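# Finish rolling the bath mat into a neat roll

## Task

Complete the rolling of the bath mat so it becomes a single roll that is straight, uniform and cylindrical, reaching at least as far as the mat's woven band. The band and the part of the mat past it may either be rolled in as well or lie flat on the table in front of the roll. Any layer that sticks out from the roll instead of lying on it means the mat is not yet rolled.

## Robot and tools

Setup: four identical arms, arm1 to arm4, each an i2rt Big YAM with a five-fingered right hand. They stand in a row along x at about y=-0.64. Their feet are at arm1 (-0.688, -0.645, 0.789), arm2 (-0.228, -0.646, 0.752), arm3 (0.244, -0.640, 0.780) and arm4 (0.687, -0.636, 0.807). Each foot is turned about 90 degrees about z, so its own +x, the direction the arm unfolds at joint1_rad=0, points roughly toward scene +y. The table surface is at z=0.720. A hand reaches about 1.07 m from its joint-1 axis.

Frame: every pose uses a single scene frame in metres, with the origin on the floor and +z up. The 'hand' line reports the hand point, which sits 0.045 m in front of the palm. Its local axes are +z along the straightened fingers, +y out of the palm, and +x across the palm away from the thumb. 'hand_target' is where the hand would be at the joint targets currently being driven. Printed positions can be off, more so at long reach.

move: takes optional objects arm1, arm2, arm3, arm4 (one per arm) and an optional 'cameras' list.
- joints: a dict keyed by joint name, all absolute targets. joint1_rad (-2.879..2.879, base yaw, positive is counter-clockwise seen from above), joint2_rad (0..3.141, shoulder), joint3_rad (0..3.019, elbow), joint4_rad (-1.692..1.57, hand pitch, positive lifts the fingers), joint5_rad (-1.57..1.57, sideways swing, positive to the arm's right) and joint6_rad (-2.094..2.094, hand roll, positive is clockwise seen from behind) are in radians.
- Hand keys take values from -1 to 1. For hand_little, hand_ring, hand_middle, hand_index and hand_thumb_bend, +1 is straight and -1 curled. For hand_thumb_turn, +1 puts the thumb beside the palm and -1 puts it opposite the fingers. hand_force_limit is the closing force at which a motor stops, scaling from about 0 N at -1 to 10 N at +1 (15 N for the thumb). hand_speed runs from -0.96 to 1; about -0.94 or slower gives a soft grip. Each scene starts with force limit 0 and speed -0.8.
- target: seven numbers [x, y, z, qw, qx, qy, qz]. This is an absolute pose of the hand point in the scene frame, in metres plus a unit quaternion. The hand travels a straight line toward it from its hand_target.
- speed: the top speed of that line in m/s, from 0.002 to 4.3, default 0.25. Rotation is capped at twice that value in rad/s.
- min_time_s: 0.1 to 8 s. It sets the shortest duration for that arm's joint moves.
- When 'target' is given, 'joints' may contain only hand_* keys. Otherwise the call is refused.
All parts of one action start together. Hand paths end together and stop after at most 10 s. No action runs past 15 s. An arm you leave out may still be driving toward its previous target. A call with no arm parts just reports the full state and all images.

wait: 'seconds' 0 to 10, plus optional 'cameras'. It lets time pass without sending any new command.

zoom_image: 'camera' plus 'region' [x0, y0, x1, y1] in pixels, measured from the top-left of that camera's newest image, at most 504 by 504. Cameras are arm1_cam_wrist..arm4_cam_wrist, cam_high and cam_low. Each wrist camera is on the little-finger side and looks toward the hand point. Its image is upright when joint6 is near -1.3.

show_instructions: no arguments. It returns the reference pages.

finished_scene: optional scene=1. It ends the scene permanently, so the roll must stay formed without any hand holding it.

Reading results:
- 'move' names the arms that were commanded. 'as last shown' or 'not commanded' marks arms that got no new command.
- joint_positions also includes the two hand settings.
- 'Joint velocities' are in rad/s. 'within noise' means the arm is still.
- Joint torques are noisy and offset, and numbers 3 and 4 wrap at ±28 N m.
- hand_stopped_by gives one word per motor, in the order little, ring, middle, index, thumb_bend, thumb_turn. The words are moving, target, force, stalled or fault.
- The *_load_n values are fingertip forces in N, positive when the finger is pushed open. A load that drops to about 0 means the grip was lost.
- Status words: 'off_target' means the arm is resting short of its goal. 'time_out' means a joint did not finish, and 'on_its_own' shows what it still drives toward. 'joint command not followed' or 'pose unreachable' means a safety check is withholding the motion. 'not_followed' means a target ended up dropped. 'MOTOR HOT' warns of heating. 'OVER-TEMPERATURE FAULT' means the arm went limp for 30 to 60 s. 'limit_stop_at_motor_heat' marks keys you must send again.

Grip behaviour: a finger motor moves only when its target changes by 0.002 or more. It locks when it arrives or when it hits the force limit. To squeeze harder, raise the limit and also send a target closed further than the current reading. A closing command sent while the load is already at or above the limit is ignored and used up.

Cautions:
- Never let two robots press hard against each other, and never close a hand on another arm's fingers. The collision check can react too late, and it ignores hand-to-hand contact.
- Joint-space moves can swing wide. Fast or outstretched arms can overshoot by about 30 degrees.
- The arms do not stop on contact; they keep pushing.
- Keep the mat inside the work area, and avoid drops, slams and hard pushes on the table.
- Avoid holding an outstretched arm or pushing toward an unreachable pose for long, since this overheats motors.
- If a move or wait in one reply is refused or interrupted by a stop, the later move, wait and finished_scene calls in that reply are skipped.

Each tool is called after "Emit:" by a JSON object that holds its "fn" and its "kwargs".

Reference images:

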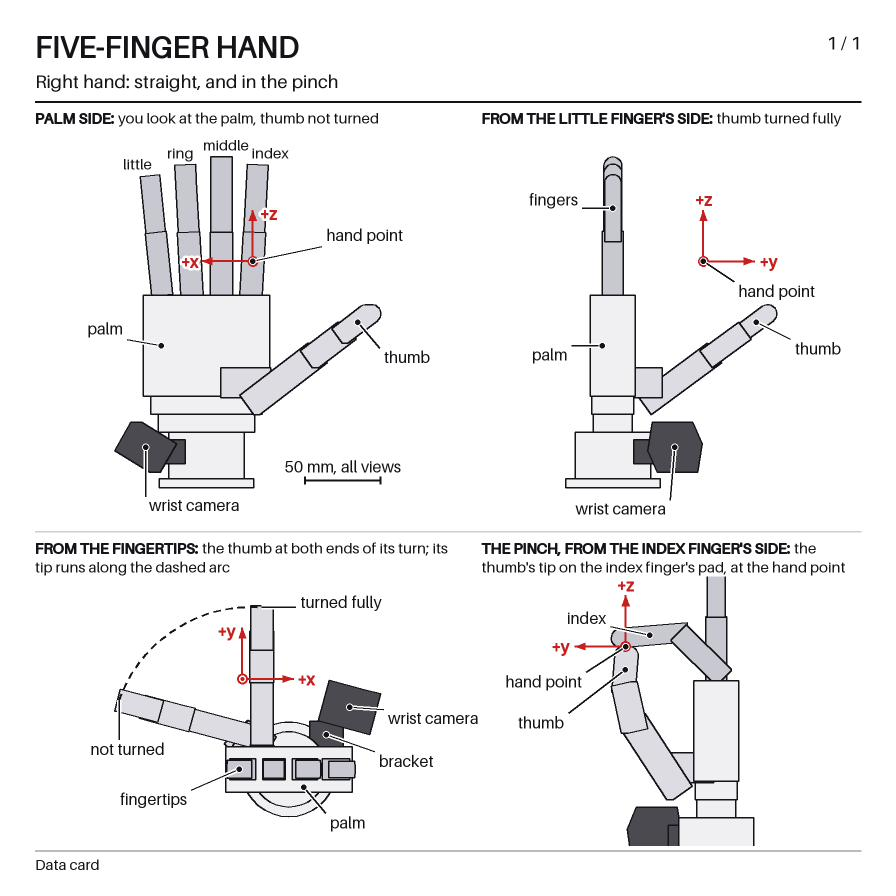

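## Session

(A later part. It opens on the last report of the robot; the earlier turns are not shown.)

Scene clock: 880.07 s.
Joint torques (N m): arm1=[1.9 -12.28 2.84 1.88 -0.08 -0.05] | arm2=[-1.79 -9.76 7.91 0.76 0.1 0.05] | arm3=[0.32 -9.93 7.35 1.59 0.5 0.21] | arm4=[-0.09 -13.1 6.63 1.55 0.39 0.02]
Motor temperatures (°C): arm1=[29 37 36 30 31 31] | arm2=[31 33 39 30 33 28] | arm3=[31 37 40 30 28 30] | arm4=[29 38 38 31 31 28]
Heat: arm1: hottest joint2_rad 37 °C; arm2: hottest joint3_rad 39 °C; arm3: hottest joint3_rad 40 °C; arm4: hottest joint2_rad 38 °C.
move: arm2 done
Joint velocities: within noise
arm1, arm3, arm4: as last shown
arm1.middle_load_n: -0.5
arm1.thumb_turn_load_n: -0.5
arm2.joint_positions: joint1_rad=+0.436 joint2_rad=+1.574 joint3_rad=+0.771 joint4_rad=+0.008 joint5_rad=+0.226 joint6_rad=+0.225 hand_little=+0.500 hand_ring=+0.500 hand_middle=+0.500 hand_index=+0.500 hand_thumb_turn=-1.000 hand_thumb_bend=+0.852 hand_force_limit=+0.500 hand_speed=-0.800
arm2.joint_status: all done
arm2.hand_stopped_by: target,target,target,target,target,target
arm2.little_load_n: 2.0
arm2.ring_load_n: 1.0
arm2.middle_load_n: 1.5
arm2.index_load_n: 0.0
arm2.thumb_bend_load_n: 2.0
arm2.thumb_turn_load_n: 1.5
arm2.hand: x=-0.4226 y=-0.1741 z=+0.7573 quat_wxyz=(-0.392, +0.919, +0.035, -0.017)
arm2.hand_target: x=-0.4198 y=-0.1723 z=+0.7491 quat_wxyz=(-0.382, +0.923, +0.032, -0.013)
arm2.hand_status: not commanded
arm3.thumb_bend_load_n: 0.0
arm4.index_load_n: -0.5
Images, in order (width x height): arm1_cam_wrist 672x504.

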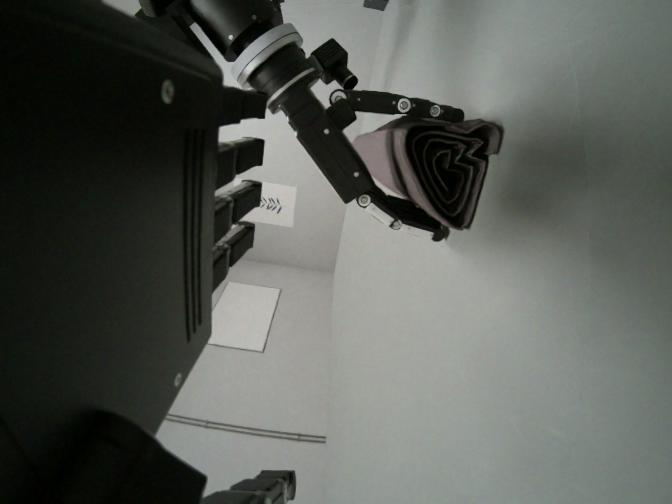

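Emit:
{"fn": "move", "kwargs": {"arm2": {"joints": {"hand_index": 0.66, "hand_middle": 0.66, "hand_ring": 0.66, "hand_little": 0.66, "hand_thumb_bend": 0.98, "hand_speed": -0.8}}, "cameras": ["arm1_cam_wrist"]}}

Emit:
{"fn": "zoom_image", "kwargs": {"camera": "arm1_cam_wrist", "region": [300, 20, 560, 280]}}

Scene clock: 881.20 s.
Joint torques (N m): arm1=[2.02 -11.81 3.08 1.88 0.01 0.02] | arm2=[-0.79 -9.88 7.88 1.11 0.21 0.02] | arm3=[0.38 -9.93 7.36 1.61 0.49 0.21] | arm4=[0.21 -12.69 6.49 1.52 0.39 0.01]
Motor temperatures (°C): arm1=[29 37 36 30 31 31] | arm2=[31 33 39 30 33 28] | arm3=[31 37 40 30 28 30] | arm4=[29 38 38 31 31 28]
Heat: arm1: hottest joint2_rad 37 °C; arm2: hottest joint3_rad 39 °C; arm3: hottest joint3_rad 40 °C; arm4: hottest joint2_rad 38 °C.
move: arm2 done
Joint velocities: within noise
arm1.joint_positions: joint1_rad=+0.160 joint2_rad=+1.969 joint3_rad=+0.709 joint4_rad=+1.215 joint5_rad=+1.520 joint6_rad=+0.035 hand_little=+1.000 hand_ring=+1.000 hand_middle=+1.000 hand_index=+1.000 hand_thumb_turn=+1.000 hand_thumb_bend=+1.000 hand_force_limit=+0.500 hand_speed=+0.000
arm1.joint_status: not commanded
arm1.hand_stopped_by: target,target,target,target,target,target
arm1.little_load_n: -0.5
arm1.ring_load_n: 0.0
arm1.middle_load_n: 0.0
arm1.index_load_n: 0.0
arm1.thumb_bend_load_n: 0.0
arm1.thumb_turn_load_n: 0.0
arm1.hand: x=-0.5545 y=-0.1625 z=+0.8138 quat_wxyz=(-0.539, +0.545, -0.452, +0.456)
arm1.hand_target: x=-0.5550 y=-0.1649 z=+0.8151 quat_wxyz=(-0.542, +0.542, -0.455, +0.454)
arm1.hand_status: not commanded
arm2.joint_positions: joint1_rad=+0.436 joint2_rad=+1.578 joint3_rad=+0.771 joint4_rad=+0.008 joint5_rad=+0.224 joint6_rad=+0.226 hand_little=+0.660 hand_ring=+0.660 hand_middle=+0.660 hand_index=+0.660 hand_thumb_turn=-1.000 hand_thumb_bend=+0.980 hand_force_limit=+0.500 hand_speed=-0.800
arm2.joint_status: all done
arm2.hand_stopped_by: target,target,target,target,target,target
arm2.little_load_n: 0.0
arm2.ring_load_n: 0.0
arm2.middle_load_n: 0.0
arm2.index_load_n: 0.0
arm2.thumb_bend_load_n: 0.0
arm2.thumb_turn_load_n: -0.5
arm2.hand: x=-0.4226 y=-0.1747 z=+0.7552 quat_wxyz=(-0.389, +0.920, +0.035, -0.017)
arm2.hand_target: x=-0.4199 y=-0.1723 z=+0.7492 quat_wxyz=(-0.383, +0.923, +0.032, -0.013)
arm2.hand_status: not commanded
arm3, arm4: as last shown
arm3.index_load_n: -0.5
arm4.index_load_n: 0.0
arm4.thumb_turn_load_n: 0.5
Images, in order (width x height): arm1_cam_wrist 672x504.

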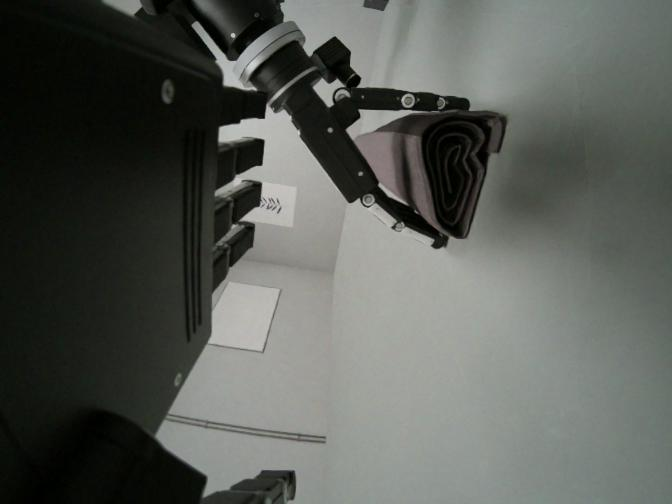

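Scaled by 1.938 from the camera's image (finer frame: 960x720).

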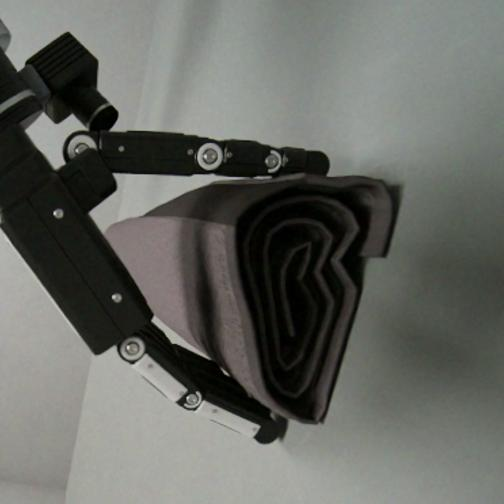

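Emit:
{"fn": "move", "kwargs": {"arm2": {"joints": {"hand_index": 0.9, "hand_middle": 0.9, "hand_ring": 0.9, "hand_little": 0.9, "hand_thumb_bend": 1.0, "hand_speed": -0.6}}}}

Emit:
{"fn": "move", "kwargs": {"arm2": {"target": [-0.42, -0.165, 0.85, 0.3825, -0.9233, -0.0322, 0.0134], "speed": 0.12}, "cameras": ["arm1_cam_wrist", "cam_high"]}}

Emit:
{"fn": "zoom_image", "kwargs": {"camera": "arm1_cam_wrist", "region": [300, 20, 560, 280]}}

Scene clock: 885.23 s.
Joint torques (N m): arm1=[1.61 -10.75 3.02 1.84 -0.04 0.04] | arm2=[-2.2 -10.99 7.65 1.22 0.15 0] | arm3=[0.26 -9.99 7.34 1.59 0.5 0.21] | arm4=[-0.21 -13.45 6.48 1.61 0.39 -0.01]
Motor temperatures (°C): arm1=[29 37 36 30 31 31] | arm2=[31 33 39 30 33 28] | arm3=[31 37 40 30 28 30] | arm4=[29 38 38 31 31 28]
Heat: arm1: hottest joint2_rad 37 °C; arm2: hottest joint3_rad 39 °C; arm3: hottest joint3_rad 40 °C; arm4: hottest joint2_rad 38 °C.
move: arm2 done
Joint velocities: within noise
arm1, arm3, arm4: as last shown
arm1.little_load_n: 0.0
arm1.middle_load_n: -0.5
arm2.joint_positions: joint1_rad=+0.436 joint2_rad=+1.592 joint3_rad=+0.771 joint4_rad=+0.006 joint5_rad=+0.224 joint6_rad=+0.226 hand_little=+0.900 hand_ring=+0.900 hand_middle=+0.900 hand_index=+0.900 hand_thumb_turn=-1.000 hand_thumb_bend=+1.000 hand_force_limit=+0.500 hand_speed=-0.600
arm2.joint_status: all done
arm2.hand_stopped_by: target,target,target,target,target,target
arm2.little_load_n: 0.0
arm2.ring_load_n: 0.0
arm2.middle_load_n: 0.0
arm2.index_load_n: 0.0
arm2.thumb_bend_load_n: 0.0
arm2.thumb_turn_load_n: 0.0
arm2.hand: x=-0.4218 y=-0.1768 z=+0.7482 quat_wxyz=(-0.383, +0.923, +0.036, -0.014)
arm2.hand_target: x=-0.4199 y=-0.1722 z=+0.7493 quat_wxyz=(-0.383, +0.923, +0.032, -0.013)
arm2.hand_status: not commanded
arm3.ring_load_n: -0.5
arm4.thumb_turn_load_n: 0.0
pictures: none

Scene clock: 886.83 s.
Joint torques (N m): arm1=[1.85 -11.87 3.28 1.91 0.04 -0.04] | arm2=[-0.91 -11.87 12.03 1.16 0.17 0] | arm3=[0.26 -9.88 7.35 1.59 0.5 0.21] | arm4=[0.09 -12.57 6.5 1.57 0.4 0.03]
Motor temperatures (°C): arm1=[29 37 36 30 31 31] | arm2=[31 33 39 30 33 28] | arm3=[31 37 40 30 28 30] | arm4=[29 38 38 31 31 28]
Heat: arm1: hottest joint2_rad 37 °C; arm2: hottest joint3_rad 39 °C; arm3: hottest joint3_rad 40 °C; arm4: hottest joint2_rad 38 °C.
move: arm2 off_target
Joint velocities: within noise
arm1, arm3, arm4: as last shown
arm1.ring_load_n: -0.5
arm1.middle_load_n: 0.0
arm1.thumb_turn_load_n: -0.5
arm2.joint_positions: joint1_rad=+0.431 joint2_rad=+1.433 joint3_rad=+0.875 joint4_rad=-0.302 joint5_rad=+0.222 joint6_rad=+0.226 hand_little=+0.900 hand_ring=+0.900 hand_middle=+0.900 hand_index=+0.900 hand_thumb_turn=-1.000 hand_thumb_bend=+1.000 hand_force_limit=+0.500 hand_speed=-0.600
arm2.joint_status: not commanded
arm2.hand_stopped_by: target,target,target,target,target,target
arm2.little_load_n: 0.0
arm2.ring_load_n: 0.0
arm2.middle_load_n: 0.0
arm2.index_load_n: 0.0
arm2.thumb_bend_load_n: 0.0
arm2.thumb_turn_load_n: 0.0
arm2.hand: x=-0.4168 y=-0.1834 z=+0.8262 quat_wxyz=(-0.363, +0.931, +0.037, -0.007)
arm2.hand_target: x=-0.4195 y=-0.1659 z=+0.8503 quat_wxyz=(-0.383, +0.923, +0.032, -0.013)
arm2.hand_status: off_target (0.030 m and 2.6 deg from the pose sent, 0.103 m and 0.5 deg at the start)
arm3.index_load_n: 0.0
Images, in order (width x height): arm1_cam_wrist 672x504, cam_high 672x504.

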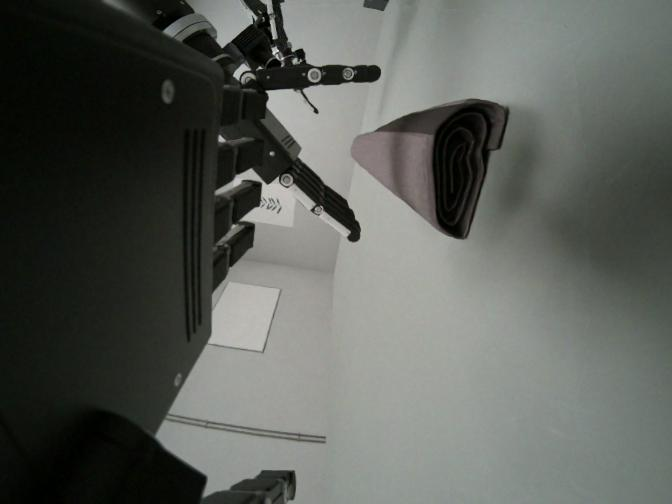

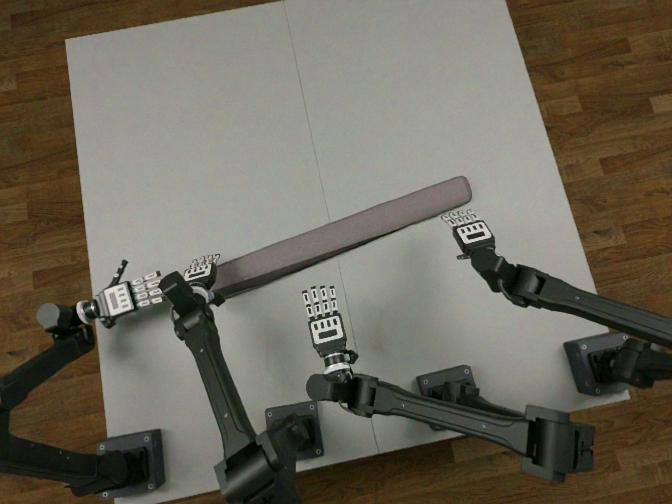

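Scaled by 1.938 from the camera's image (finer frame: 960x720).

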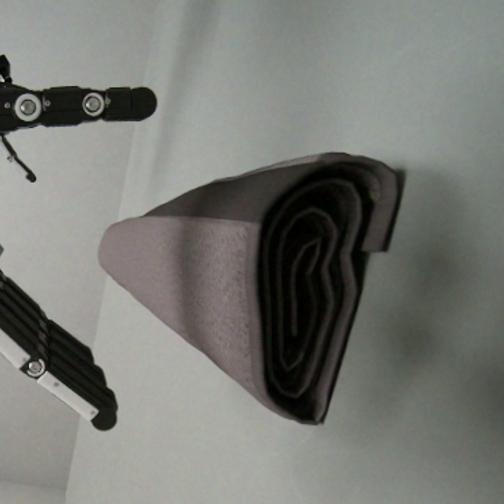

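Emit:
{"fn": "move", "kwargs": {"arm2": {"target": [-0.32, -0.165, 0.87, 0.3825, -0.9233, -0.0322, 0.0134], "speed": 0.2}, "arm3": {"target": [-0.12, -0.145, 0.88, 0.3825, -0.9233, -0.0322, 0.0134], "speed": 0.25, "joints": {"hand_thumb_bend": 1.0, "hand_index": 0.85, "hand_middle": 0.85, "hand_ring": 0.85, "hand_little": 0.85, "hand_speed": 0}}, "arm4": {"target": [0.15, -0.105, 0.88, 0.3825, -0.9233, -0.0322, 0.0134], "speed": 0.25, "joints": {"hand_thumb_bend": 1.0, "hand_index": 0.85, "hand_middle": 0.85, "hand_ring": 0.85, "hand_little": 0.85, "hand_speed": 0}}, "cameras": ["cam_high", "cam_low"]}}

Scene clock: 889.37 s.
Joint torques (N m): arm1=[1.08 -11.99 3.06 2.36 0.05 -0.02] | arm2=[-1.26 -11.81 8.95 0.91 0.02 -0.12] | arm3=[-1.26 -15.68 11.62 1.54 0.22 -0.07] | arm4=[-1.08 -19.19 12.23 1.21 0.21 -0.01]
Motor temperatures (°C): arm1=[29 37 36 30 31 31] | arm2=[31 33 39 30 33 28] | arm3=[31 37 40 30 28 30] | arm4=[29 38 38 31 31 28]
Heat: arm1: hottest joint2_rad 37 °C; arm2: hottest joint3_rad 39 °C; arm3: hottest joint3_rad 40 °C; arm4: hottest joint2_rad 38 °C.
move: arm2 done; arm3 off_target; arm4 off_target
Joint velocities: arm1=[within noise] | arm2=[within noise] | arm3=[within noise] | arm4=[-0.005 -0.005 0.002 -0.017 -0.154 -0.037]
arm1: as last shown
arm1.ring_load_n: 0.0
arm2.joint_positions: joint1_rad=+0.189 joint2_rad=+1.343 joint3_rad=+0.875 joint4_rad=-0.336 joint5_rad=+0.056 joint6_rad=+0.060 hand_little=+0.900 hand_ring=+0.900 hand_middle=+0.900 hand_index=+0.900 hand_thumb_turn=-1.000 hand_thumb_bend=+1.000 hand_force_limit=+0.500 hand_speed=-0.600
arm2.joint_status: not commanded
arm2.hand_stopped_by: target,target,target,target,target,target
arm2.little_load_n: 0.0
arm2.ring_load_n: 0.0
arm2.middle_load_n: 0.0
arm2.index_load_n: 0.0
arm2.thumb_bend_load_n: 0.0
arm2.thumb_turn_load_n: 0.5
arm2.hand: x=-0.3222 y=-0.1665 z=+0.8618 quat_wxyz=(-0.376, +0.926, +0.030, -0.014)
arm2.hand_target: x=-0.3199 y=-0.1651 z=+0.8699 quat_wxyz=(-0.382, +0.923, +0.032, -0.013)
arm2.hand_status: done (0.009 m and 0.8 deg from the pose sent, 0.108 m and 2.6 deg at the start)
arm3.joint_positions: joint1_rad=+0.652 joint2_rad=+1.653 joint3_rad=+1.162 joint4_rad=-0.430 joint5_rad=+0.421 joint6_rad=+0.473 hand_little=+0.850 hand_ring=+0.850 hand_middle=+0.850 hand_index=+0.850 hand_thumb_turn=-1.000 hand_thumb_bend=+1.000 hand_force_limit=+0.500 hand_speed=+0.000
arm3.joint_status: all done
arm3.hand_stopped_by: target,target,target,target,target,target
arm3.little_load_n: 0.0
arm3.ring_load_n: 0.0
arm3.middle_load_n: 0.0
arm3.index_load_n: 0.0
arm3.thumb_bend_load_n: 0.0
arm3.thumb_turn_load_n: 0.0
arm3.hand: x=-0.1080 y=-0.1639 z=+0.8603 quat_wxyz=(-0.370, +0.929, +0.032, -0.006)
arm3.hand_target: x=-0.1191 y=-0.1461 z=+0.8802 quat_wxyz=(-0.383, +0.923, +0.032, -0.014)
arm3.hand_status: off_target (0.030 m and 1.8 deg from the pose sent, 0.214 m and 29.6 deg at the start)
arm4.joint_positions: joint1_rad=+0.843 joint2_rad=+2.039 joint3_rad=+1.674 joint4_rad=-0.621 joint5_rad=+0.517 joint6_rad=+0.603 hand_little=+0.850 hand_ring=+0.850 hand_middle=+0.850 hand_index=+0.850 hand_thumb_turn=-1.000 hand_thumb_bend=+1.000 hand_force_limit=+0.500 hand_speed=+0.000
arm4.joint_status: all done
arm4.hand_stopped_by: target,target,target,target,target,target
arm4.little_load_n: 0.0
arm4.ring_load_n: 0.0
arm4.middle_load_n: 0.0
arm4.index_load_n: 0.0
arm4.thumb_bend_load_n: 0.0
arm4.thumb_turn_load_n: 0.0
arm4.hand: x=+0.1616 y=-0.1217 z=+0.8645 quat_wxyz=(-0.373, +0.927, +0.044, -0.002)
arm4.hand_target: x=+0.1510 y=-0.1057 z=+0.8805 quat_wxyz=(-0.383, +0.923, +0.032, -0.014)
arm4.hand_status: off_target (0.026 m and 2.2 deg from the pose sent, 0.190 m and 15.2 deg at the start)
Images, in order (width x height): cam_high 672x504, cam_low 672x504.

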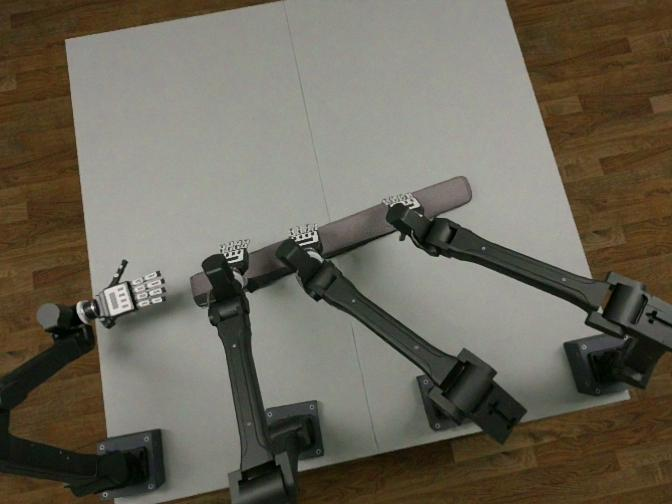

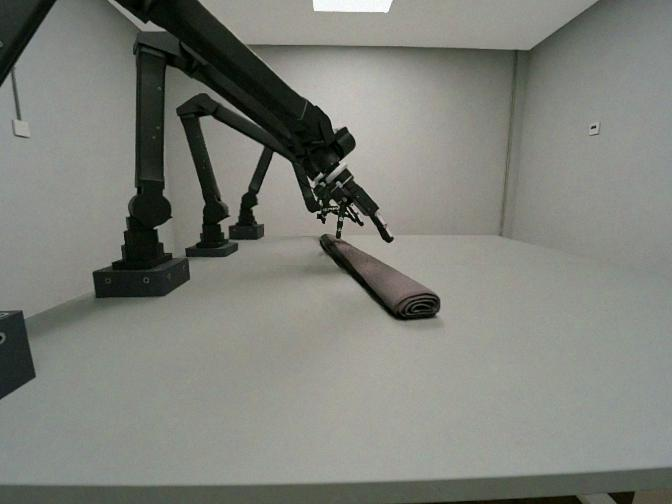

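Emit:
{"fn": "move", "kwargs": {"arm2": {"target": [-0.32, -0.168, 0.8, 0.3825, -0.9233, -0.0322, 0.0134], "speed": 0.12}, "arm3": {"target": [-0.12, -0.14, 0.795, 0.3825, -0.9233, -0.0322, 0.0134], "speed": 0.12}, "arm4": {"target": [0.15, -0.102, 0.805, 0.3825, -0.9233, -0.0322, 0.0134], "speed": 0.12}, "cameras": ["cam_high", "arm1_cam_wrist", "arm3_cam_wrist", "arm4_cam_wrist"]}}

Emit:
{"fn": "zoom_image", "kwargs": {"camera": "cam_high", "region": [180, 160, 480, 310]}}

Scene clock: 891.23 s.
Joint torques (N m): arm1=[1.67 -11.69 2.95 1.99 0.02 -0.03] | arm2=[-1.96 -10.4 7.83 1.7 0.03 -0.06] | arm3=[-1.85 -17.61 6.68 2.93 0.22 -0.1] | arm4=[-1.73 -20.25 7.23 2.28 0.21 0.01]
Motor temperatures (°C): arm1=[29 37 36 30 31 31] | arm2=[31 33 39 30 33 28] | arm3=[31 37 40 30 28 30] | arm4=[29 38 38 31 30 28]
Heat: arm1: hottest joint2_rad 37 °C; arm2: hottest joint3_rad 39 °C; arm3: hottest joint3_rad 40 °C; arm4: hottest joint2_rad 38 °C.
move: arm2 done; arm3 done; arm4 off_target
Joint velocities: within noise
arm1: as last shown
arm1.little_load_n: -0.5
arm1.middle_load_n: -0.5
arm2.joint_positions: joint1_rad=+0.189 joint2_rad=+1.432 joint3_rad=+0.769 joint4_rad=-0.140 joint5_rad=+0.056 joint6_rad=+0.060 hand_little=+0.900 hand_ring=+0.900 hand_middle=+0.900 hand_index=+0.900 hand_thumb_turn=-1.000 hand_thumb_bend=+1.000 hand_force_limit=+0.500 hand_speed=-0.600
arm2.joint_status: not commanded
arm2.hand_stopped_by: target,target,target,target,target,target
arm2.little_load_n: 0.0
arm2.ring_load_n: 0.0
arm2.middle_load_n: 0.0
arm2.index_load_n: 0.0
arm2.thumb_bend_load_n: 0.0
arm2.thumb_turn_load_n: 0.0
arm2.hand: x=-0.3216 y=-0.1714 z=+0.7996 quat_wxyz=(-0.377, +0.926, +0.030, -0.014)
arm2.hand_target: x=-0.3199 y=-0.1680 z=+0.8000 quat_wxyz=(-0.382, +0.923, +0.032, -0.013)
arm2.hand_status: done (0.004 m and 0.8 deg from the pose sent, 0.062 m and 0.8 deg at the start)
arm3.joint_positions: joint1_rad=+0.652 joint2_rad=+1.789 joint3_rad=+1.142 joint4_rad=-0.252 joint5_rad=+0.417 joint6_rad=+0.471 hand_little=+0.850 hand_ring=+0.850 hand_middle=+0.850 hand_index=+0.850 hand_thumb_turn=-1.000 hand_thumb_bend=+1.000 hand_force_limit=+0.500 hand_speed=+0.000
arm3.joint_status: not commanded
arm3.hand_stopped_by: target,target,target,target,target,target
arm3.little_load_n: 0.0
arm3.ring_load_n: 0.0
arm3.middle_load_n: 0.0
arm3.index_load_n: 0.0
arm3.thumb_bend_load_n: 0.0
arm3.thumb_turn_load_n: 0.0
arm3.hand: x=-0.1229 y=-0.1469 z=+0.7960 quat_wxyz=(-0.377, +0.926, +0.031, -0.013)
arm3.hand_target: x=-0.1199 y=-0.1401 z=+0.7951 quat_wxyz=(-0.382, +0.923, +0.032, -0.013)
arm3.hand_status: done (0.008 m and 0.7 deg from the pose sent, 0.071 m and 1.8 deg at the start)
arm4.joint_positions: joint1_rad=+0.841 joint2_rad=+2.130 joint3_rad=+1.674 joint4_rad=-0.497 joint5_rad=+0.516 joint6_rad=+0.603 hand_little=+0.850 hand_ring=+0.850 hand_middle=+0.850 hand_index=+0.850 hand_thumb_turn=-1.000 hand_thumb_bend=+1.000 hand_force_limit=+0.500 hand_speed=+0.000
arm4.joint_status: not commanded
arm4.hand_stopped_by: target,target,target,target,target,target
arm4.little_load_n: 0.0
arm4.ring_load_n: 0.0
arm4.middle_load_n: 0.0
arm4.index_load_n: 0.0
arm4.thumb_bend_load_n: 0.0
arm4.thumb_turn_load_n: 0.5
arm4.hand: x=+0.1469 y=-0.1066 z=+0.8144 quat_wxyz=(-0.383, +0.923, +0.039, -0.013)
arm4.hand_target: x=+0.1501 y=-0.1021 z=+0.8052 quat_wxyz=(-0.382, +0.923, +0.032, -0.013)
arm4.hand_status: off_target (0.011 m and 0.7 deg from the pose sent, 0.064 m and 2.2 deg at the start)
pictures: arm1_cam_wrist, arm3_cam_wrist, arm4_cam_wrist, cam_high
Images, in order (width x height): arm1_cam_wrist 672x504, arm3_cam_wrist 672x504, arm4_cam_wrist 672x504, cam_high 672x504.

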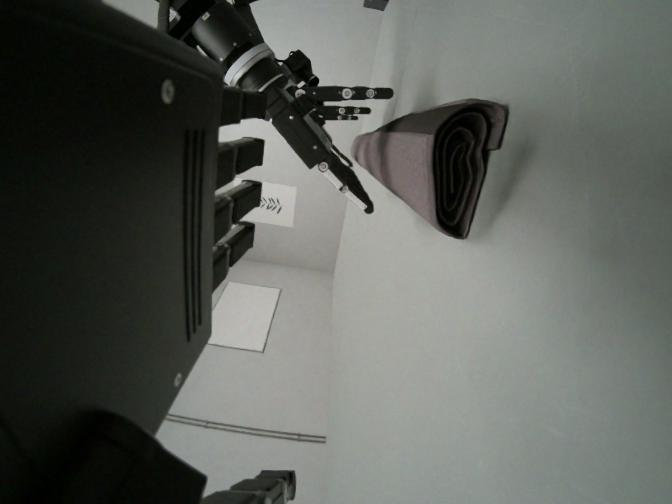

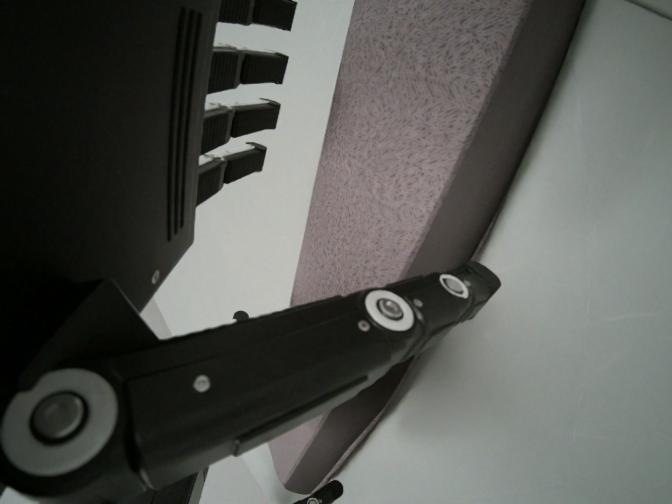

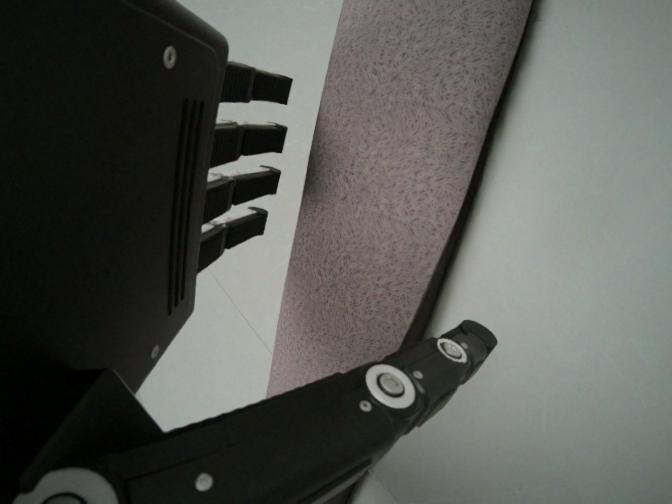

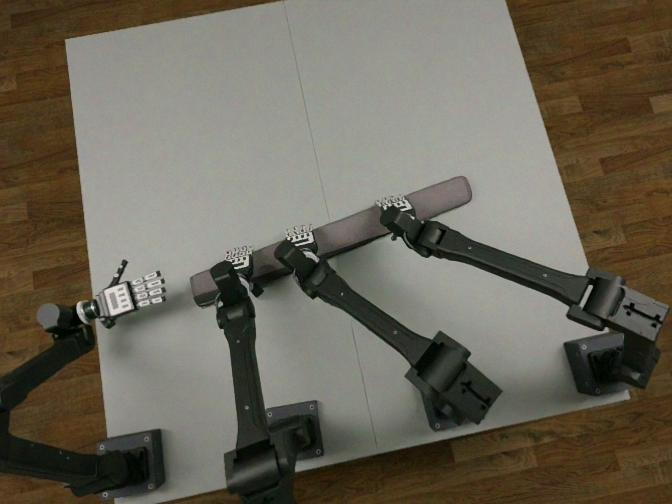

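Scaled by 1.680 from the camera's image (finer frame: 960x720).

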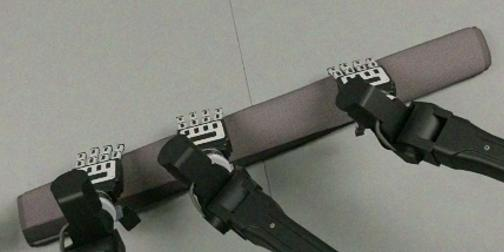

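Emit:
{"fn": "move", "kwargs": {"arm2": {"target": [-0.32, -0.168, 0.756, 0.3825, -0.9233, -0.0322, 0.0134], "speed": 0.08}, "arm3": {"target": [-0.12, -0.138, 0.752, 0.3825, -0.9233, -0.0322, 0.0134], "speed": 0.08}, "arm4": {"target": [0.15, -0.100, 0.758, 0.3825, -0.9233, -0.0322, 0.0134], "speed": 0.08}, "cameras": ["cam_high", "arm3_cam_wrist", "arm4_cam_wrist", "arm2_cam_wrist"]}}

Scene clock: 892.93 s.
Joint torques (N m): arm1=[0.97 -11.87 2.97 1.98 -0.03 -0.02] | arm2=[-2.02 -10.58 6.79 1.95 -0.02 -0.07] | arm3=[-1.96 -17.9 6.11 2.95 0.21 -0.1] | arm4=[-0.85 -18.96 6.24 2.35 0.13 0.02]
Motor temperatures (°C): arm1=[29 37 36 30 31 31] | arm2=[31 33 39 30 33 28] | arm3=[31 37 41 30 28 30] | arm4=[29 38 38 31 30 28]
Heat: arm1: hottest joint2_rad 37 °C; arm2: hottest joint3_rad 39 °C; arm3: hottest joint3_rad 41 °C; arm4: hottest joint2_rad 38 °C.
move: arm2 done; arm3 done; arm4 off_target
Joint velocities: within noise
arm1: as last shown
arm1.little_load_n: 0.0
arm1.middle_load_n: 0.0
arm1.thumb_turn_load_n: 0.0
arm2.joint_positions: joint1_rad=+0.189 joint2_rad=+1.526 joint3_rad=+0.723 joint4_rad=+0.004 joint5_rad=+0.056 joint6_rad=+0.060 hand_little=+0.900 hand_ring=+0.900 hand_middle=+0.900 hand_index=+0.900 hand_thumb_turn=-1.000 hand_thumb_bend=+1.000 hand_force_limit=+0.500 hand_speed=-0.600
arm2.joint_status: not commanded
arm2.hand_stopped_by: target,target,target,target,target,target
arm2.little_load_n: 0.0
arm2.ring_load_n: 0.0
arm2.middle_load_n: 0.0
arm2.index_load_n: 0.0
arm2.thumb_bend_load_n: 0.0
arm2.thumb_turn_load_n: 0.0
arm2.hand: x=-0.3218 y=-0.1703 z=+0.7569 quat_wxyz=(-0.378, +0.925, +0.030, -0.015)
arm2.hand_target: x=-0.3199 y=-0.1679 z=+0.7561 quat_wxyz=(-0.383, +0.923, +0.032, -0.013)
arm2.hand_status: done (0.003 m and 0.6 deg from the pose sent, 0.044 m and 0.8 deg at the start)
arm3.joint_positions: joint1_rad=+0.651 joint2_rad=+1.865 joint3_rad=+1.117 joint4_rad=-0.148 joint5_rad=+0.416 joint6_rad=+0.469 hand_little=+0.850 hand_ring=+0.850 hand_middle=+0.850 hand_index=+0.850 hand_thumb_turn=-1.000 hand_thumb_bend=+1.000 hand_force_limit=+0.500 hand_speed=+0.000
arm3.joint_status: not commanded
arm3.hand_stopped_by: target,target,target,target,target,target
arm3.little_load_n: 0.0
arm3.ring_load_n: 0.0
arm3.middle_load_n: 0.0
arm3.index_load_n: 0.0
arm3.thumb_bend_load_n: 0.0
arm3.thumb_turn_load_n: 0.0
arm3.hand: x=-0.1242 y=-0.1445 z=+0.7546 quat_wxyz=(-0.378, +0.925, +0.032, -0.014)
arm3.hand_target: x=-0.1198 y=-0.1382 z=+0.7520 quat_wxyz=(-0.382, +0.923, +0.032, -0.013)
arm3.hand_status: done (0.008 m and 0.6 deg from the pose sent, 0.045 m and 0.7 deg at the start)
arm4.joint_positions: joint1_rad=+0.838 joint2_rad=+2.183 joint3_rad=+1.655 joint4_rad=-0.404 joint5_rad=+0.516 joint6_rad=+0.603 hand_little=+0.850 hand_ring=+0.850 hand_middle=+0.850 hand_index=+0.850 hand_thumb_turn=-1.000 hand_thumb_bend=+1.000 hand_force_limit=+0.500 hand_speed=+0.000
arm4.joint_status: not commanded
arm4.hand_stopped_by: target,target,target,target,target,target
arm4.little_load_n: 0.5
arm4.ring_load_n: 0.0
arm4.middle_load_n: 0.0
arm4.index_load_n: 0.0
arm4.thumb_bend_load_n: 0.0
arm4.thumb_turn_load_n: 0.0
arm4.hand: x=+0.1438 y=-0.1001 z=+0.7790 quat_wxyz=(-0.390, +0.920, +0.034, -0.019)
arm4.hand_target: x=+0.1503 y=-0.1004 z=+0.7585 quat_wxyz=(-0.382, +0.923, +0.032, -0.013)
arm4.hand_status: off_target (0.022 m and 1.2 deg from the pose sent, 0.057 m and 0.8 deg at the start)
pictures: arm2_cam_wrist, arm3_cam_wrist, arm4_cam_wrist, cam_high
Images, in order (width x height): arm2_cam_wrist 672x504, arm3_cam_wrist 672x504, arm4_cam_wrist 672x504, cam_high 672x504.

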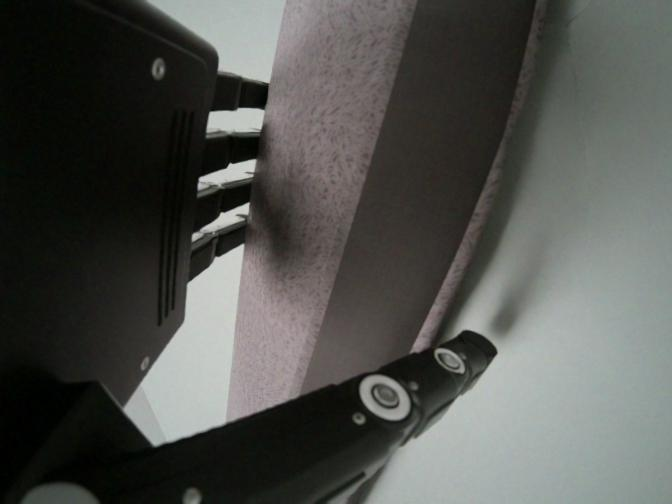

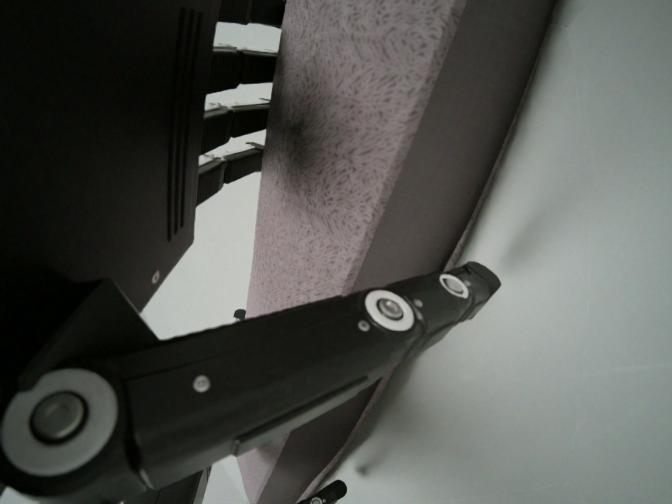

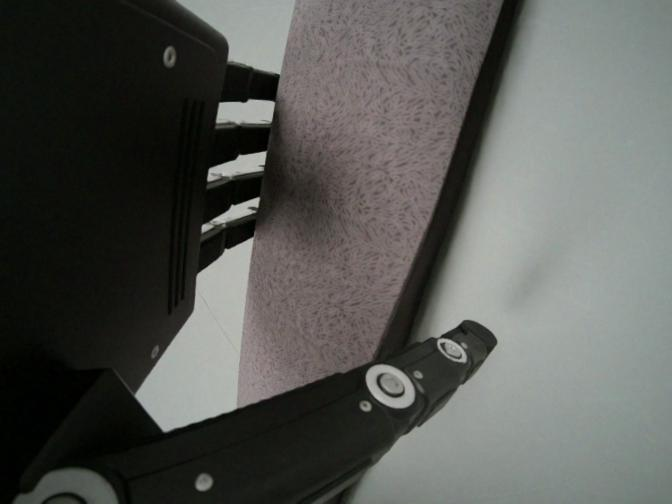

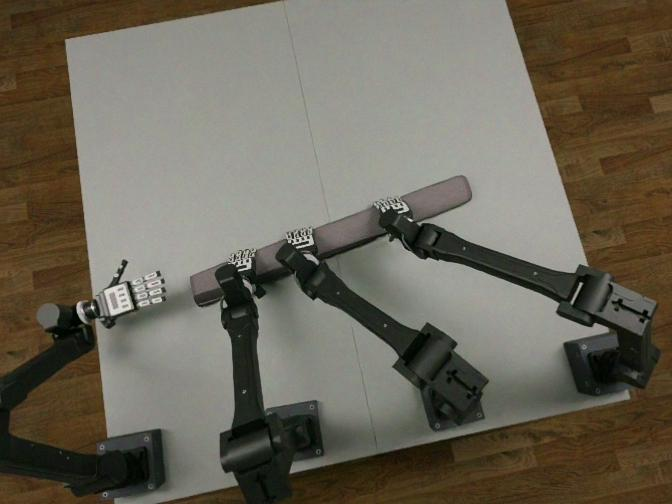

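Emit:
{"fn": "move", "kwargs": {"arm4": {"target": [0.15, -0.100, 0.752, 0.3825, -0.9233, -0.0322, 0.0134], "speed": 0.05}, "cameras": ["arm4_cam_wrist", "cam_low"]}}

Emit:
{"fn": "zoom_image", "kwargs": {"camera": "cam_low", "region": [300, 200, 460, 330]}}

Scene clock: 894.30 s.
Joint torques (N m): arm1=[1.32 -11.63 3.03 1.87 -0.01 -0.06] | arm2=[-0.5 -10.93 6.84 1.87 0 -0.17] | arm3=[-1.96 -17.96 6.12 2.95 0.22 -0.1] | arm4=[-1.67 -18.55 6.17 2.25 0.13 -0.05]
Motor temperatures (°C): arm1=[29 37 36 30 31 31] | arm2=[31 33 39 30 33 28] | arm3=[31 37 41 30 28 30] | arm4=[29 38 38 31 30 28]
Heat: arm1: hottest joint2_rad 37 °C; arm2: hottest joint3_rad 39 °C; arm3: hottest joint3_rad 41 °C; arm4: hottest joint2_rad 38 °C.
move: arm4 off_target
Joint velocities: within noise
arm1, arm2, arm3: as last shown
arm2.middle_load_n: -0.5
arm4.joint_positions: joint1_rad=+0.837 joint2_rad=+2.188 joint3_rad=+1.655 joint4_rad=-0.393 joint5_rad=+0.516 joint6_rad=+0.603 hand_little=+0.850 hand_ring=+0.850 hand_middle=+0.850 hand_index=+0.850 hand_thumb_turn=-1.000 hand_thumb_bend=+1.000 hand_force_limit=+0.500 hand_speed=+0.000
arm4.joint_status: not commanded
arm4.hand_stopped_by: target,target,target,target,target,target
arm4.little_load_n: 0.5
arm4.ring_load_n: 0.0
arm4.middle_load_n: 0.0
arm4.index_load_n: 0.0
arm4.thumb_bend_load_n: 0.0
arm4.thumb_turn_load_n: 0.0
arm4.hand: x=+0.1428 y=-0.0988 z=+0.7768 quat_wxyz=(-0.392, +0.919, +0.033, -0.021)
arm4.hand_target: x=+0.1504 y=-0.1005 z=+0.7526 quat_wxyz=(-0.382, +0.923, +0.032, -0.013)
arm4.hand_status: off_target (0.026 m and 1.5 deg from the pose sent, 0.028 m and 1.2 deg at the start)
Images, in order (width x height): arm4_cam_wrist 672x504, cam_low 672x504.

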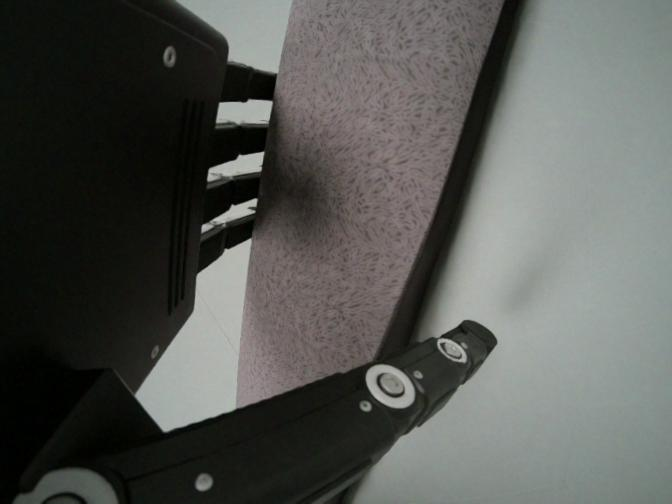

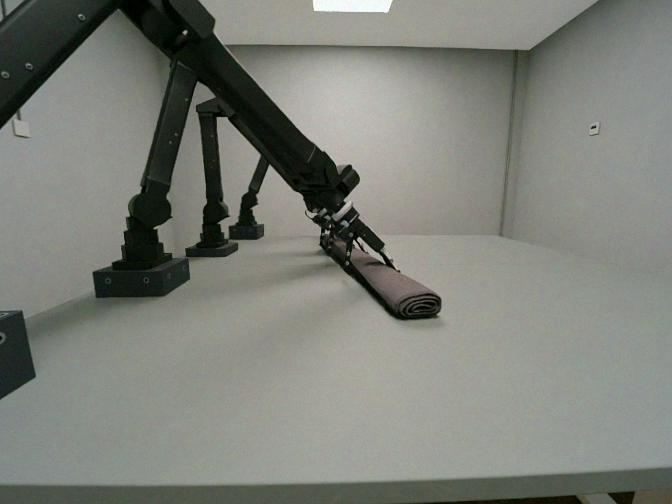

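Scaled by 3.150 from the camera's image (finer frame: 960x720).

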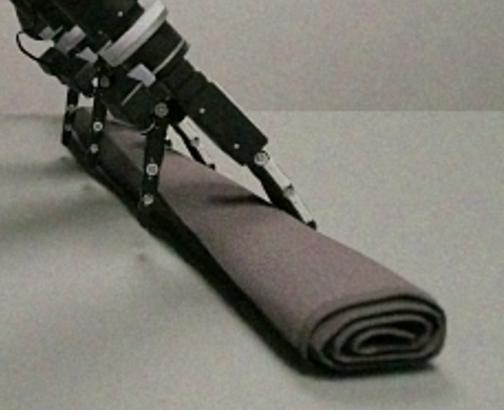

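Emit:
{"fn": "move", "kwargs": {"arm4": {"target": [0.15, -0.080, 0.785, 0.3825, -0.9233, -0.0322, 0.0134], "speed": 0.08}}}

Emit:
{"fn": "move", "kwargs": {"arm4": {"target": [0.15, -0.082, 0.752, 0.3825, -0.9233, -0.0322, 0.0134], "speed": 0.08}, "cameras": ["arm4_cam_wrist", "cam_low"]}}

Emit:
{"fn": "zoom_image", "kwargs": {"camera": "cam_low", "region": [300, 200, 460, 330]}}

Scene clock: 895.70 s.
Joint torques (N m): arm1=[1.32 -11.52 3.12 2.09 -0.02 0.01] | arm2=[-0.79 -10.4 6.79 1.77 0.03 -0.03] | arm3=[-2.02 -17.96 6.11 2.93 0.22 -0.1] | arm4=[-1.26 -20.42 10.78 1.09 0.2 -0.18]
Motor temperatures (°C): arm1=[29 37 36 30 31 31] | arm2=[31 33 39 30 33 28] | arm3=[31 37 41 30 28 30] | arm4=[29 38 38 31 30 28]
Heat: arm1: hottest joint2_rad 37 °C; arm2: hottest joint3_rad 39 °C; arm3: hottest joint3_rad 41 °C; arm4: hottest joint2_rad 38 °C.
move: arm4 off_target
Joint velocities: within noise
arm1, arm2, arm3: as last shown
arm1.middle_load_n: -0.5
arm2.middle_load_n: 0.0
arm4.joint_positions: joint1_rad=+0.817 joint2_rad=+2.188 joint3_rad=+1.663 joint4_rad=-0.437 joint5_rad=+0.501 joint6_rad=+0.595 hand_little=+0.850 hand_ring=+0.850 hand_middle=+0.850 hand_index=+0.850 hand_thumb_turn=-1.000 hand_thumb_bend=+1.000 hand_force_limit=+0.500 hand_speed=+0.000
arm4.joint_status: not commanded
arm4.hand_stopped_by: target,target,target,target,target,target
arm4.little_load_n: 0.5
arm4.ring_load_n: 0.0
arm4.middle_load_n: 0.0
arm4.index_load_n: 0.0
arm4.thumb_bend_load_n: 0.0
arm4.thumb_turn_load_n: 0.0
arm4.hand: x=+0.1573 y=-0.0945 z=+0.7741 quat_wxyz=(-0.376, +0.926, +0.035, -0.009)
arm4.hand_target: x=+0.1507 y=-0.0804 z=+0.7854 quat_wxyz=(-0.383, +0.923, +0.032, -0.014)
arm4.hand_status: off_target (0.020 m and 0.9 deg from the pose sent, 0.022 m and 1.4 deg at the start)
pictures: none

Scene clock: 896.73 s.
Joint torques (N m): arm1=[1.38 -11.69 3.04 2.18 0 -0.03] | arm2=[-0.67 -10.34 6.89 1.61 -0.05 -0.09] | arm3=[-1.9 -18.02 6.12 2.93 0.21 -0.1] | arm4=[-0.85 -18.67 9.14 2.03 0.17 -0.1]
Motor temperatures (°C): arm1=[29 37 36 30 31 31] | arm2=[31 33 39 30 33 28] | arm3=[31 37 41 30 28 30] | arm4=[29 38 39 31 30 28]
Heat: arm1: hottest joint2_rad 37 °C; arm2: hottest joint3_rad 39 °C; arm3: hottest joint3_rad 41 °C; arm4: hottest joint3_rad 39 °C.
move: arm4 off_target
Joint velocities: within noise
arm1.joint_positions: joint1_rad=+0.160 joint2_rad=+1.969 joint3_rad=+0.709 joint4_rad=+1.215 joint5_rad=+1.520 joint6_rad=+0.035 hand_little=+1.000 hand_ring=+1.000 hand_middle=+1.000 hand_index=+1.000 hand_thumb_turn=+1.000 hand_thumb_bend=+1.000 hand_force_limit=+0.500 hand_speed=+0.000
arm1.joint_status: not commanded
arm1.hand_stopped_by: target,target,target,target,target,target
arm1.little_load_n: 0.0
arm1.ring_load_n: 0.0
arm1.middle_load_n: -0.5
arm1.index_load_n: 0.0
arm1.thumb_bend_load_n: 0.0
arm1.thumb_turn_load_n: 0.0
arm1.hand: x=-0.5545 y=-0.1625 z=+0.8138 quat_wxyz=(-0.539, +0.545, -0.452, +0.456)
arm1.hand_target: x=-0.5550 y=-0.1649 z=+0.8151 quat_wxyz=(-0.542, +0.542, -0.455, +0.454)
arm1.hand_status: not commanded
arm2, arm3: as last shown
arm4.joint_positions: joint1_rad=+0.817 joint2_rad=+2.209 joint3_rad=+1.663 joint4_rad=-0.401 joint5_rad=+0.504 joint6_rad=+0.593 hand_little=+0.850 hand_ring=+0.850 hand_middle=+0.850 hand_index=+0.850 hand_thumb_turn=-1.000 hand_thumb_bend=+1.000 hand_force_limit=+0.500 hand_speed=+0.000
arm4.joint_status: not commanded
arm4.hand_stopped_by: target,target,target,target,target,target
arm4.little_load_n: 1.0
arm4.ring_load_n: 0.0
arm4.middle_load_n: 0.0
arm4.index_load_n: 0.0
arm4.thumb_bend_load_n: 0.0
arm4.thumb_turn_load_n: 0.0
arm4.hand: x=+0.1541 y=-0.0906 z=+0.7632 quat_wxyz=(-0.382, +0.923, +0.033, -0.013)
arm4.hand_target: x=+0.1505 y=-0.0825 z=+0.7521 quat_wxyz=(-0.382, +0.923, +0.032, -0.013)
arm4.hand_status: off_target (0.015 m and 0.1 deg from the pose sent, 0.026 m and 1.0 deg at the start)
Images, in order (width x height): arm4_cam_wrist 672x504, cam_low 672x504.

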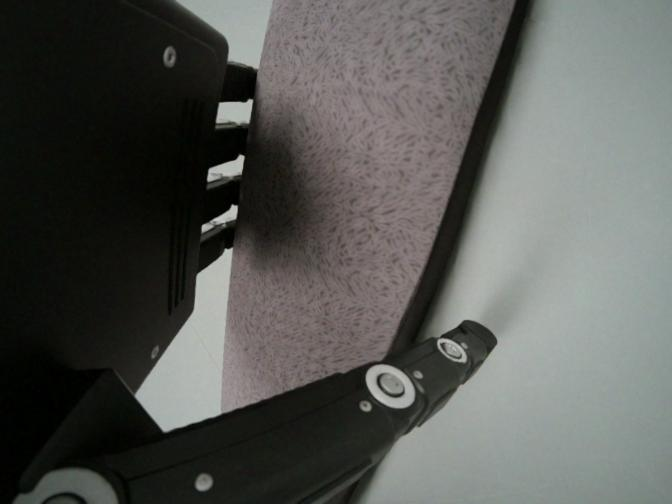

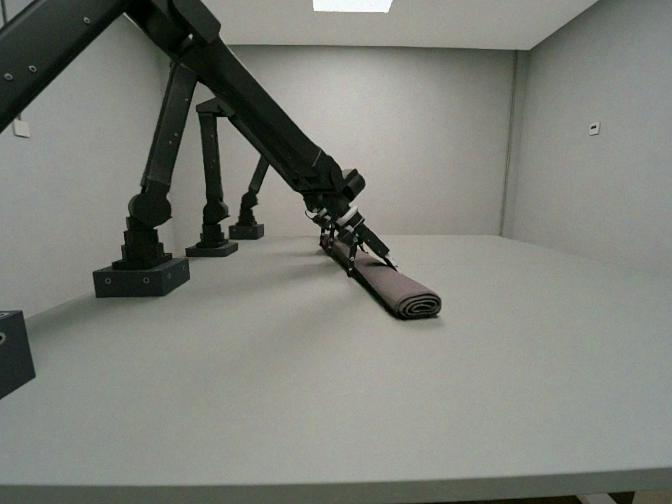

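Scaled by 3.150 from the camera's image (finer frame: 960x720).

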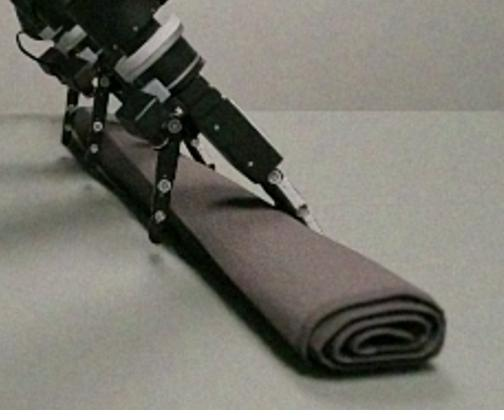

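Emit:
{"fn": "move", "kwargs": {"arm4": {"target": [0.15, -0.060, 0.785, 0.3825, -0.9233, -0.0322, 0.0134], "speed": 0.08}}}

Emit:
{"fn": "move", "kwargs": {"arm4": {"target": [0.15, -0.068, 0.752, 0.3825, -0.9233, -0.0322, 0.0134], "speed": 0.08}, "cameras": ["arm4_cam_wrist", "cam_low"]}}

Emit:
{"fn": "zoom_image", "kwargs": {"camera": "cam_low", "region": [300, 200, 460, 330]}}

Scene clock: 898.30 s.
Joint torques (N m): arm1=[1.38 -12.57 3.32 2.18 -0.03 -0.06] | arm2=[-1.03 -9.88 6.91 1.89 0.05 -0.12] | arm3=[-1.9 -18.02 6.12 2.95 0.21 -0.1] | arm4=[-1.26 -20.54 11.55 1.25 0.17 -0.16]
Motor temperatures (°C): arm1=[29 37 36 30 31 31] | arm2=[31 33 39 30 33 28] | arm3=[31 37 41 30 28 30] | arm4=[29 38 39 31 30 28]
Heat: arm1: hottest joint2_rad 37 °C; arm2: hottest joint3_rad 39 °C; arm3: hottest joint3_rad 41 °C; arm4: hottest joint3_rad 39 °C.
move: arm4 off_target
Joint velocities: within noise
arm1, arm2, arm3: as last shown
arm1.middle_load_n: 0.0
arm3.middle_load_n: -0.5
arm4.joint_positions: joint1_rad=+0.794 joint2_rad=+2.215 joint3_rad=+1.712 joint4_rad=-0.459 joint5_rad=+0.488 joint6_rad=+0.576 hand_little=+0.850 hand_ring=+0.850 hand_middle=+0.850 hand_index=+0.850 hand_thumb_turn=-1.000 hand_thumb_bend=+1.000 hand_force_limit=+0.500 hand_speed=+0.000
arm4.joint_status: not commanded
arm4.hand_stopped_by: target,target,target,target,target,target
arm4.little_load_n: 0.0
arm4.ring_load_n: 0.0
arm4.middle_load_n: 0.0
arm4.index_load_n: 0.0
arm4.thumb_bend_load_n: 0.0
arm4.thumb_turn_load_n: 0.0
arm4.hand: x=+0.1610 y=-0.0767 z=+0.7729 quat_wxyz=(-0.373, +0.927, +0.035, -0.006)
arm4.hand_target: x=+0.1507 y=-0.0609 z=+0.7855 quat_wxyz=(-0.383, +0.923, +0.032, -0.014)
arm4.hand_status: off_target (0.023 m and 1.5 deg from the pose sent, 0.038 m and 0.1 deg at the start)
pictures: none

Scene clock: 899.27 s.
Joint torques (N m): arm1=[0.91 -10.64 3.3 1.88 0.11 -0.05] | arm2=[-0.38 -11.22 6.8 1.61 0.05 -0.08] | arm3=[-1.9 -17.96 6.12 2.92 0.22 -0.1] | arm4=[-0.5 -19.25 8.77 2.48 0.27 -0.05]
Motor temperatures (°C): arm1=[29 37 36 30 31 31] | arm2=[31 33 39 30 33 28] | arm3=[31 37 41 30 28 30] | arm4=[29 38 39 31 30 28]
Heat: arm1: hottest joint2_rad 37 °C; arm2: hottest joint3_rad 39 °C; arm3: hottest joint3_rad 41 °C; arm4: hottest joint3_rad 39 °C.
move: arm4 off_target
Joint velocities: within noise
arm1, arm2, arm3: as last shown
arm1.thumb_turn_load_n: -0.5
arm2.middle_load_n: -0.5
arm3.middle_load_n: 0.0
arm4.joint_positions: joint1_rad=+0.796 joint2_rad=+2.233 joint3_rad=+1.712 joint4_rad=-0.426 joint5_rad=+0.492 joint6_rad=+0.576 hand_little=+0.850 hand_ring=+0.850 hand_middle=+0.850 hand_index=+0.850 hand_thumb_turn=-1.000 hand_thumb_bend=+1.000 hand_force_limit=+0.500 hand_speed=+0.000
arm4.joint_status: not commanded
arm4.hand_stopped_by: target,target,target,target,target,target
arm4.little_load_n: 0.0
arm4.ring_load_n: 0.0
arm4.middle_load_n: 0.0
arm4.index_load_n: 0.0
arm4.thumb_bend_load_n: 0.0
arm4.thumb_turn_load_n: -0.5
arm4.hand: x=+0.1570 y=-0.0739 z=+0.7639 quat_wxyz=(-0.379, +0.925, +0.033, -0.010)
arm4.hand_target: x=+0.1505 y=-0.0684 z=+0.7523 quat_wxyz=(-0.383, +0.923, +0.032, -0.013)
arm4.hand_status: off_target (0.015 m and 0.6 deg from the pose sent, 0.025 m and 1.5 deg at the start)
Images, in order (width x height): arm4_cam_wrist 672x504, cam_low 672x504.

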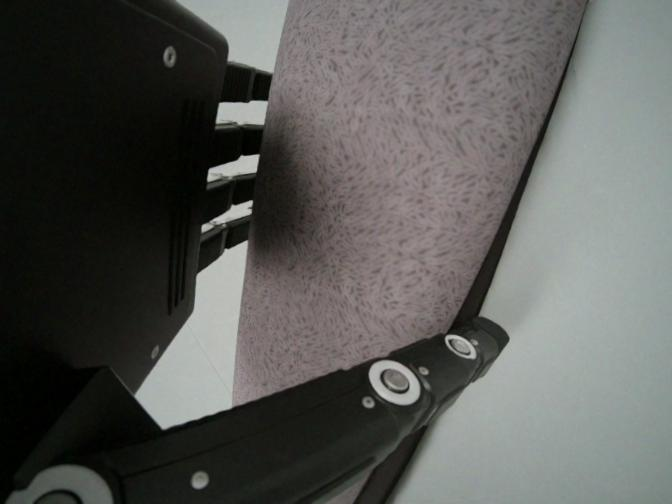

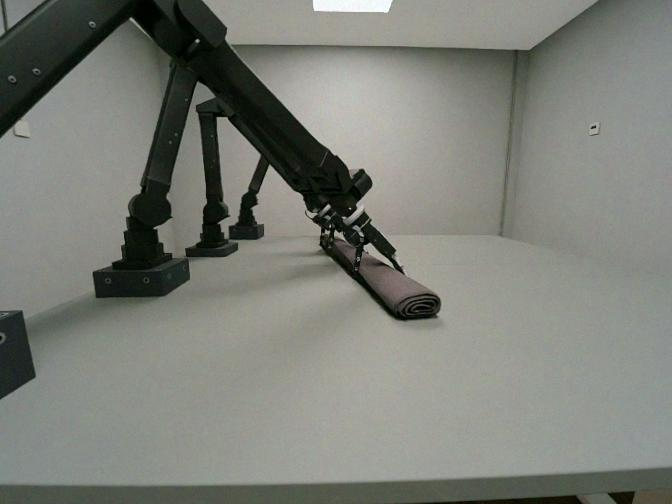

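Scaled by 3.150 from the camera's image (finer frame: 960x720).

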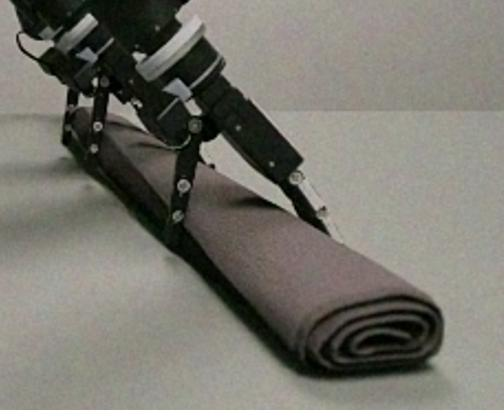

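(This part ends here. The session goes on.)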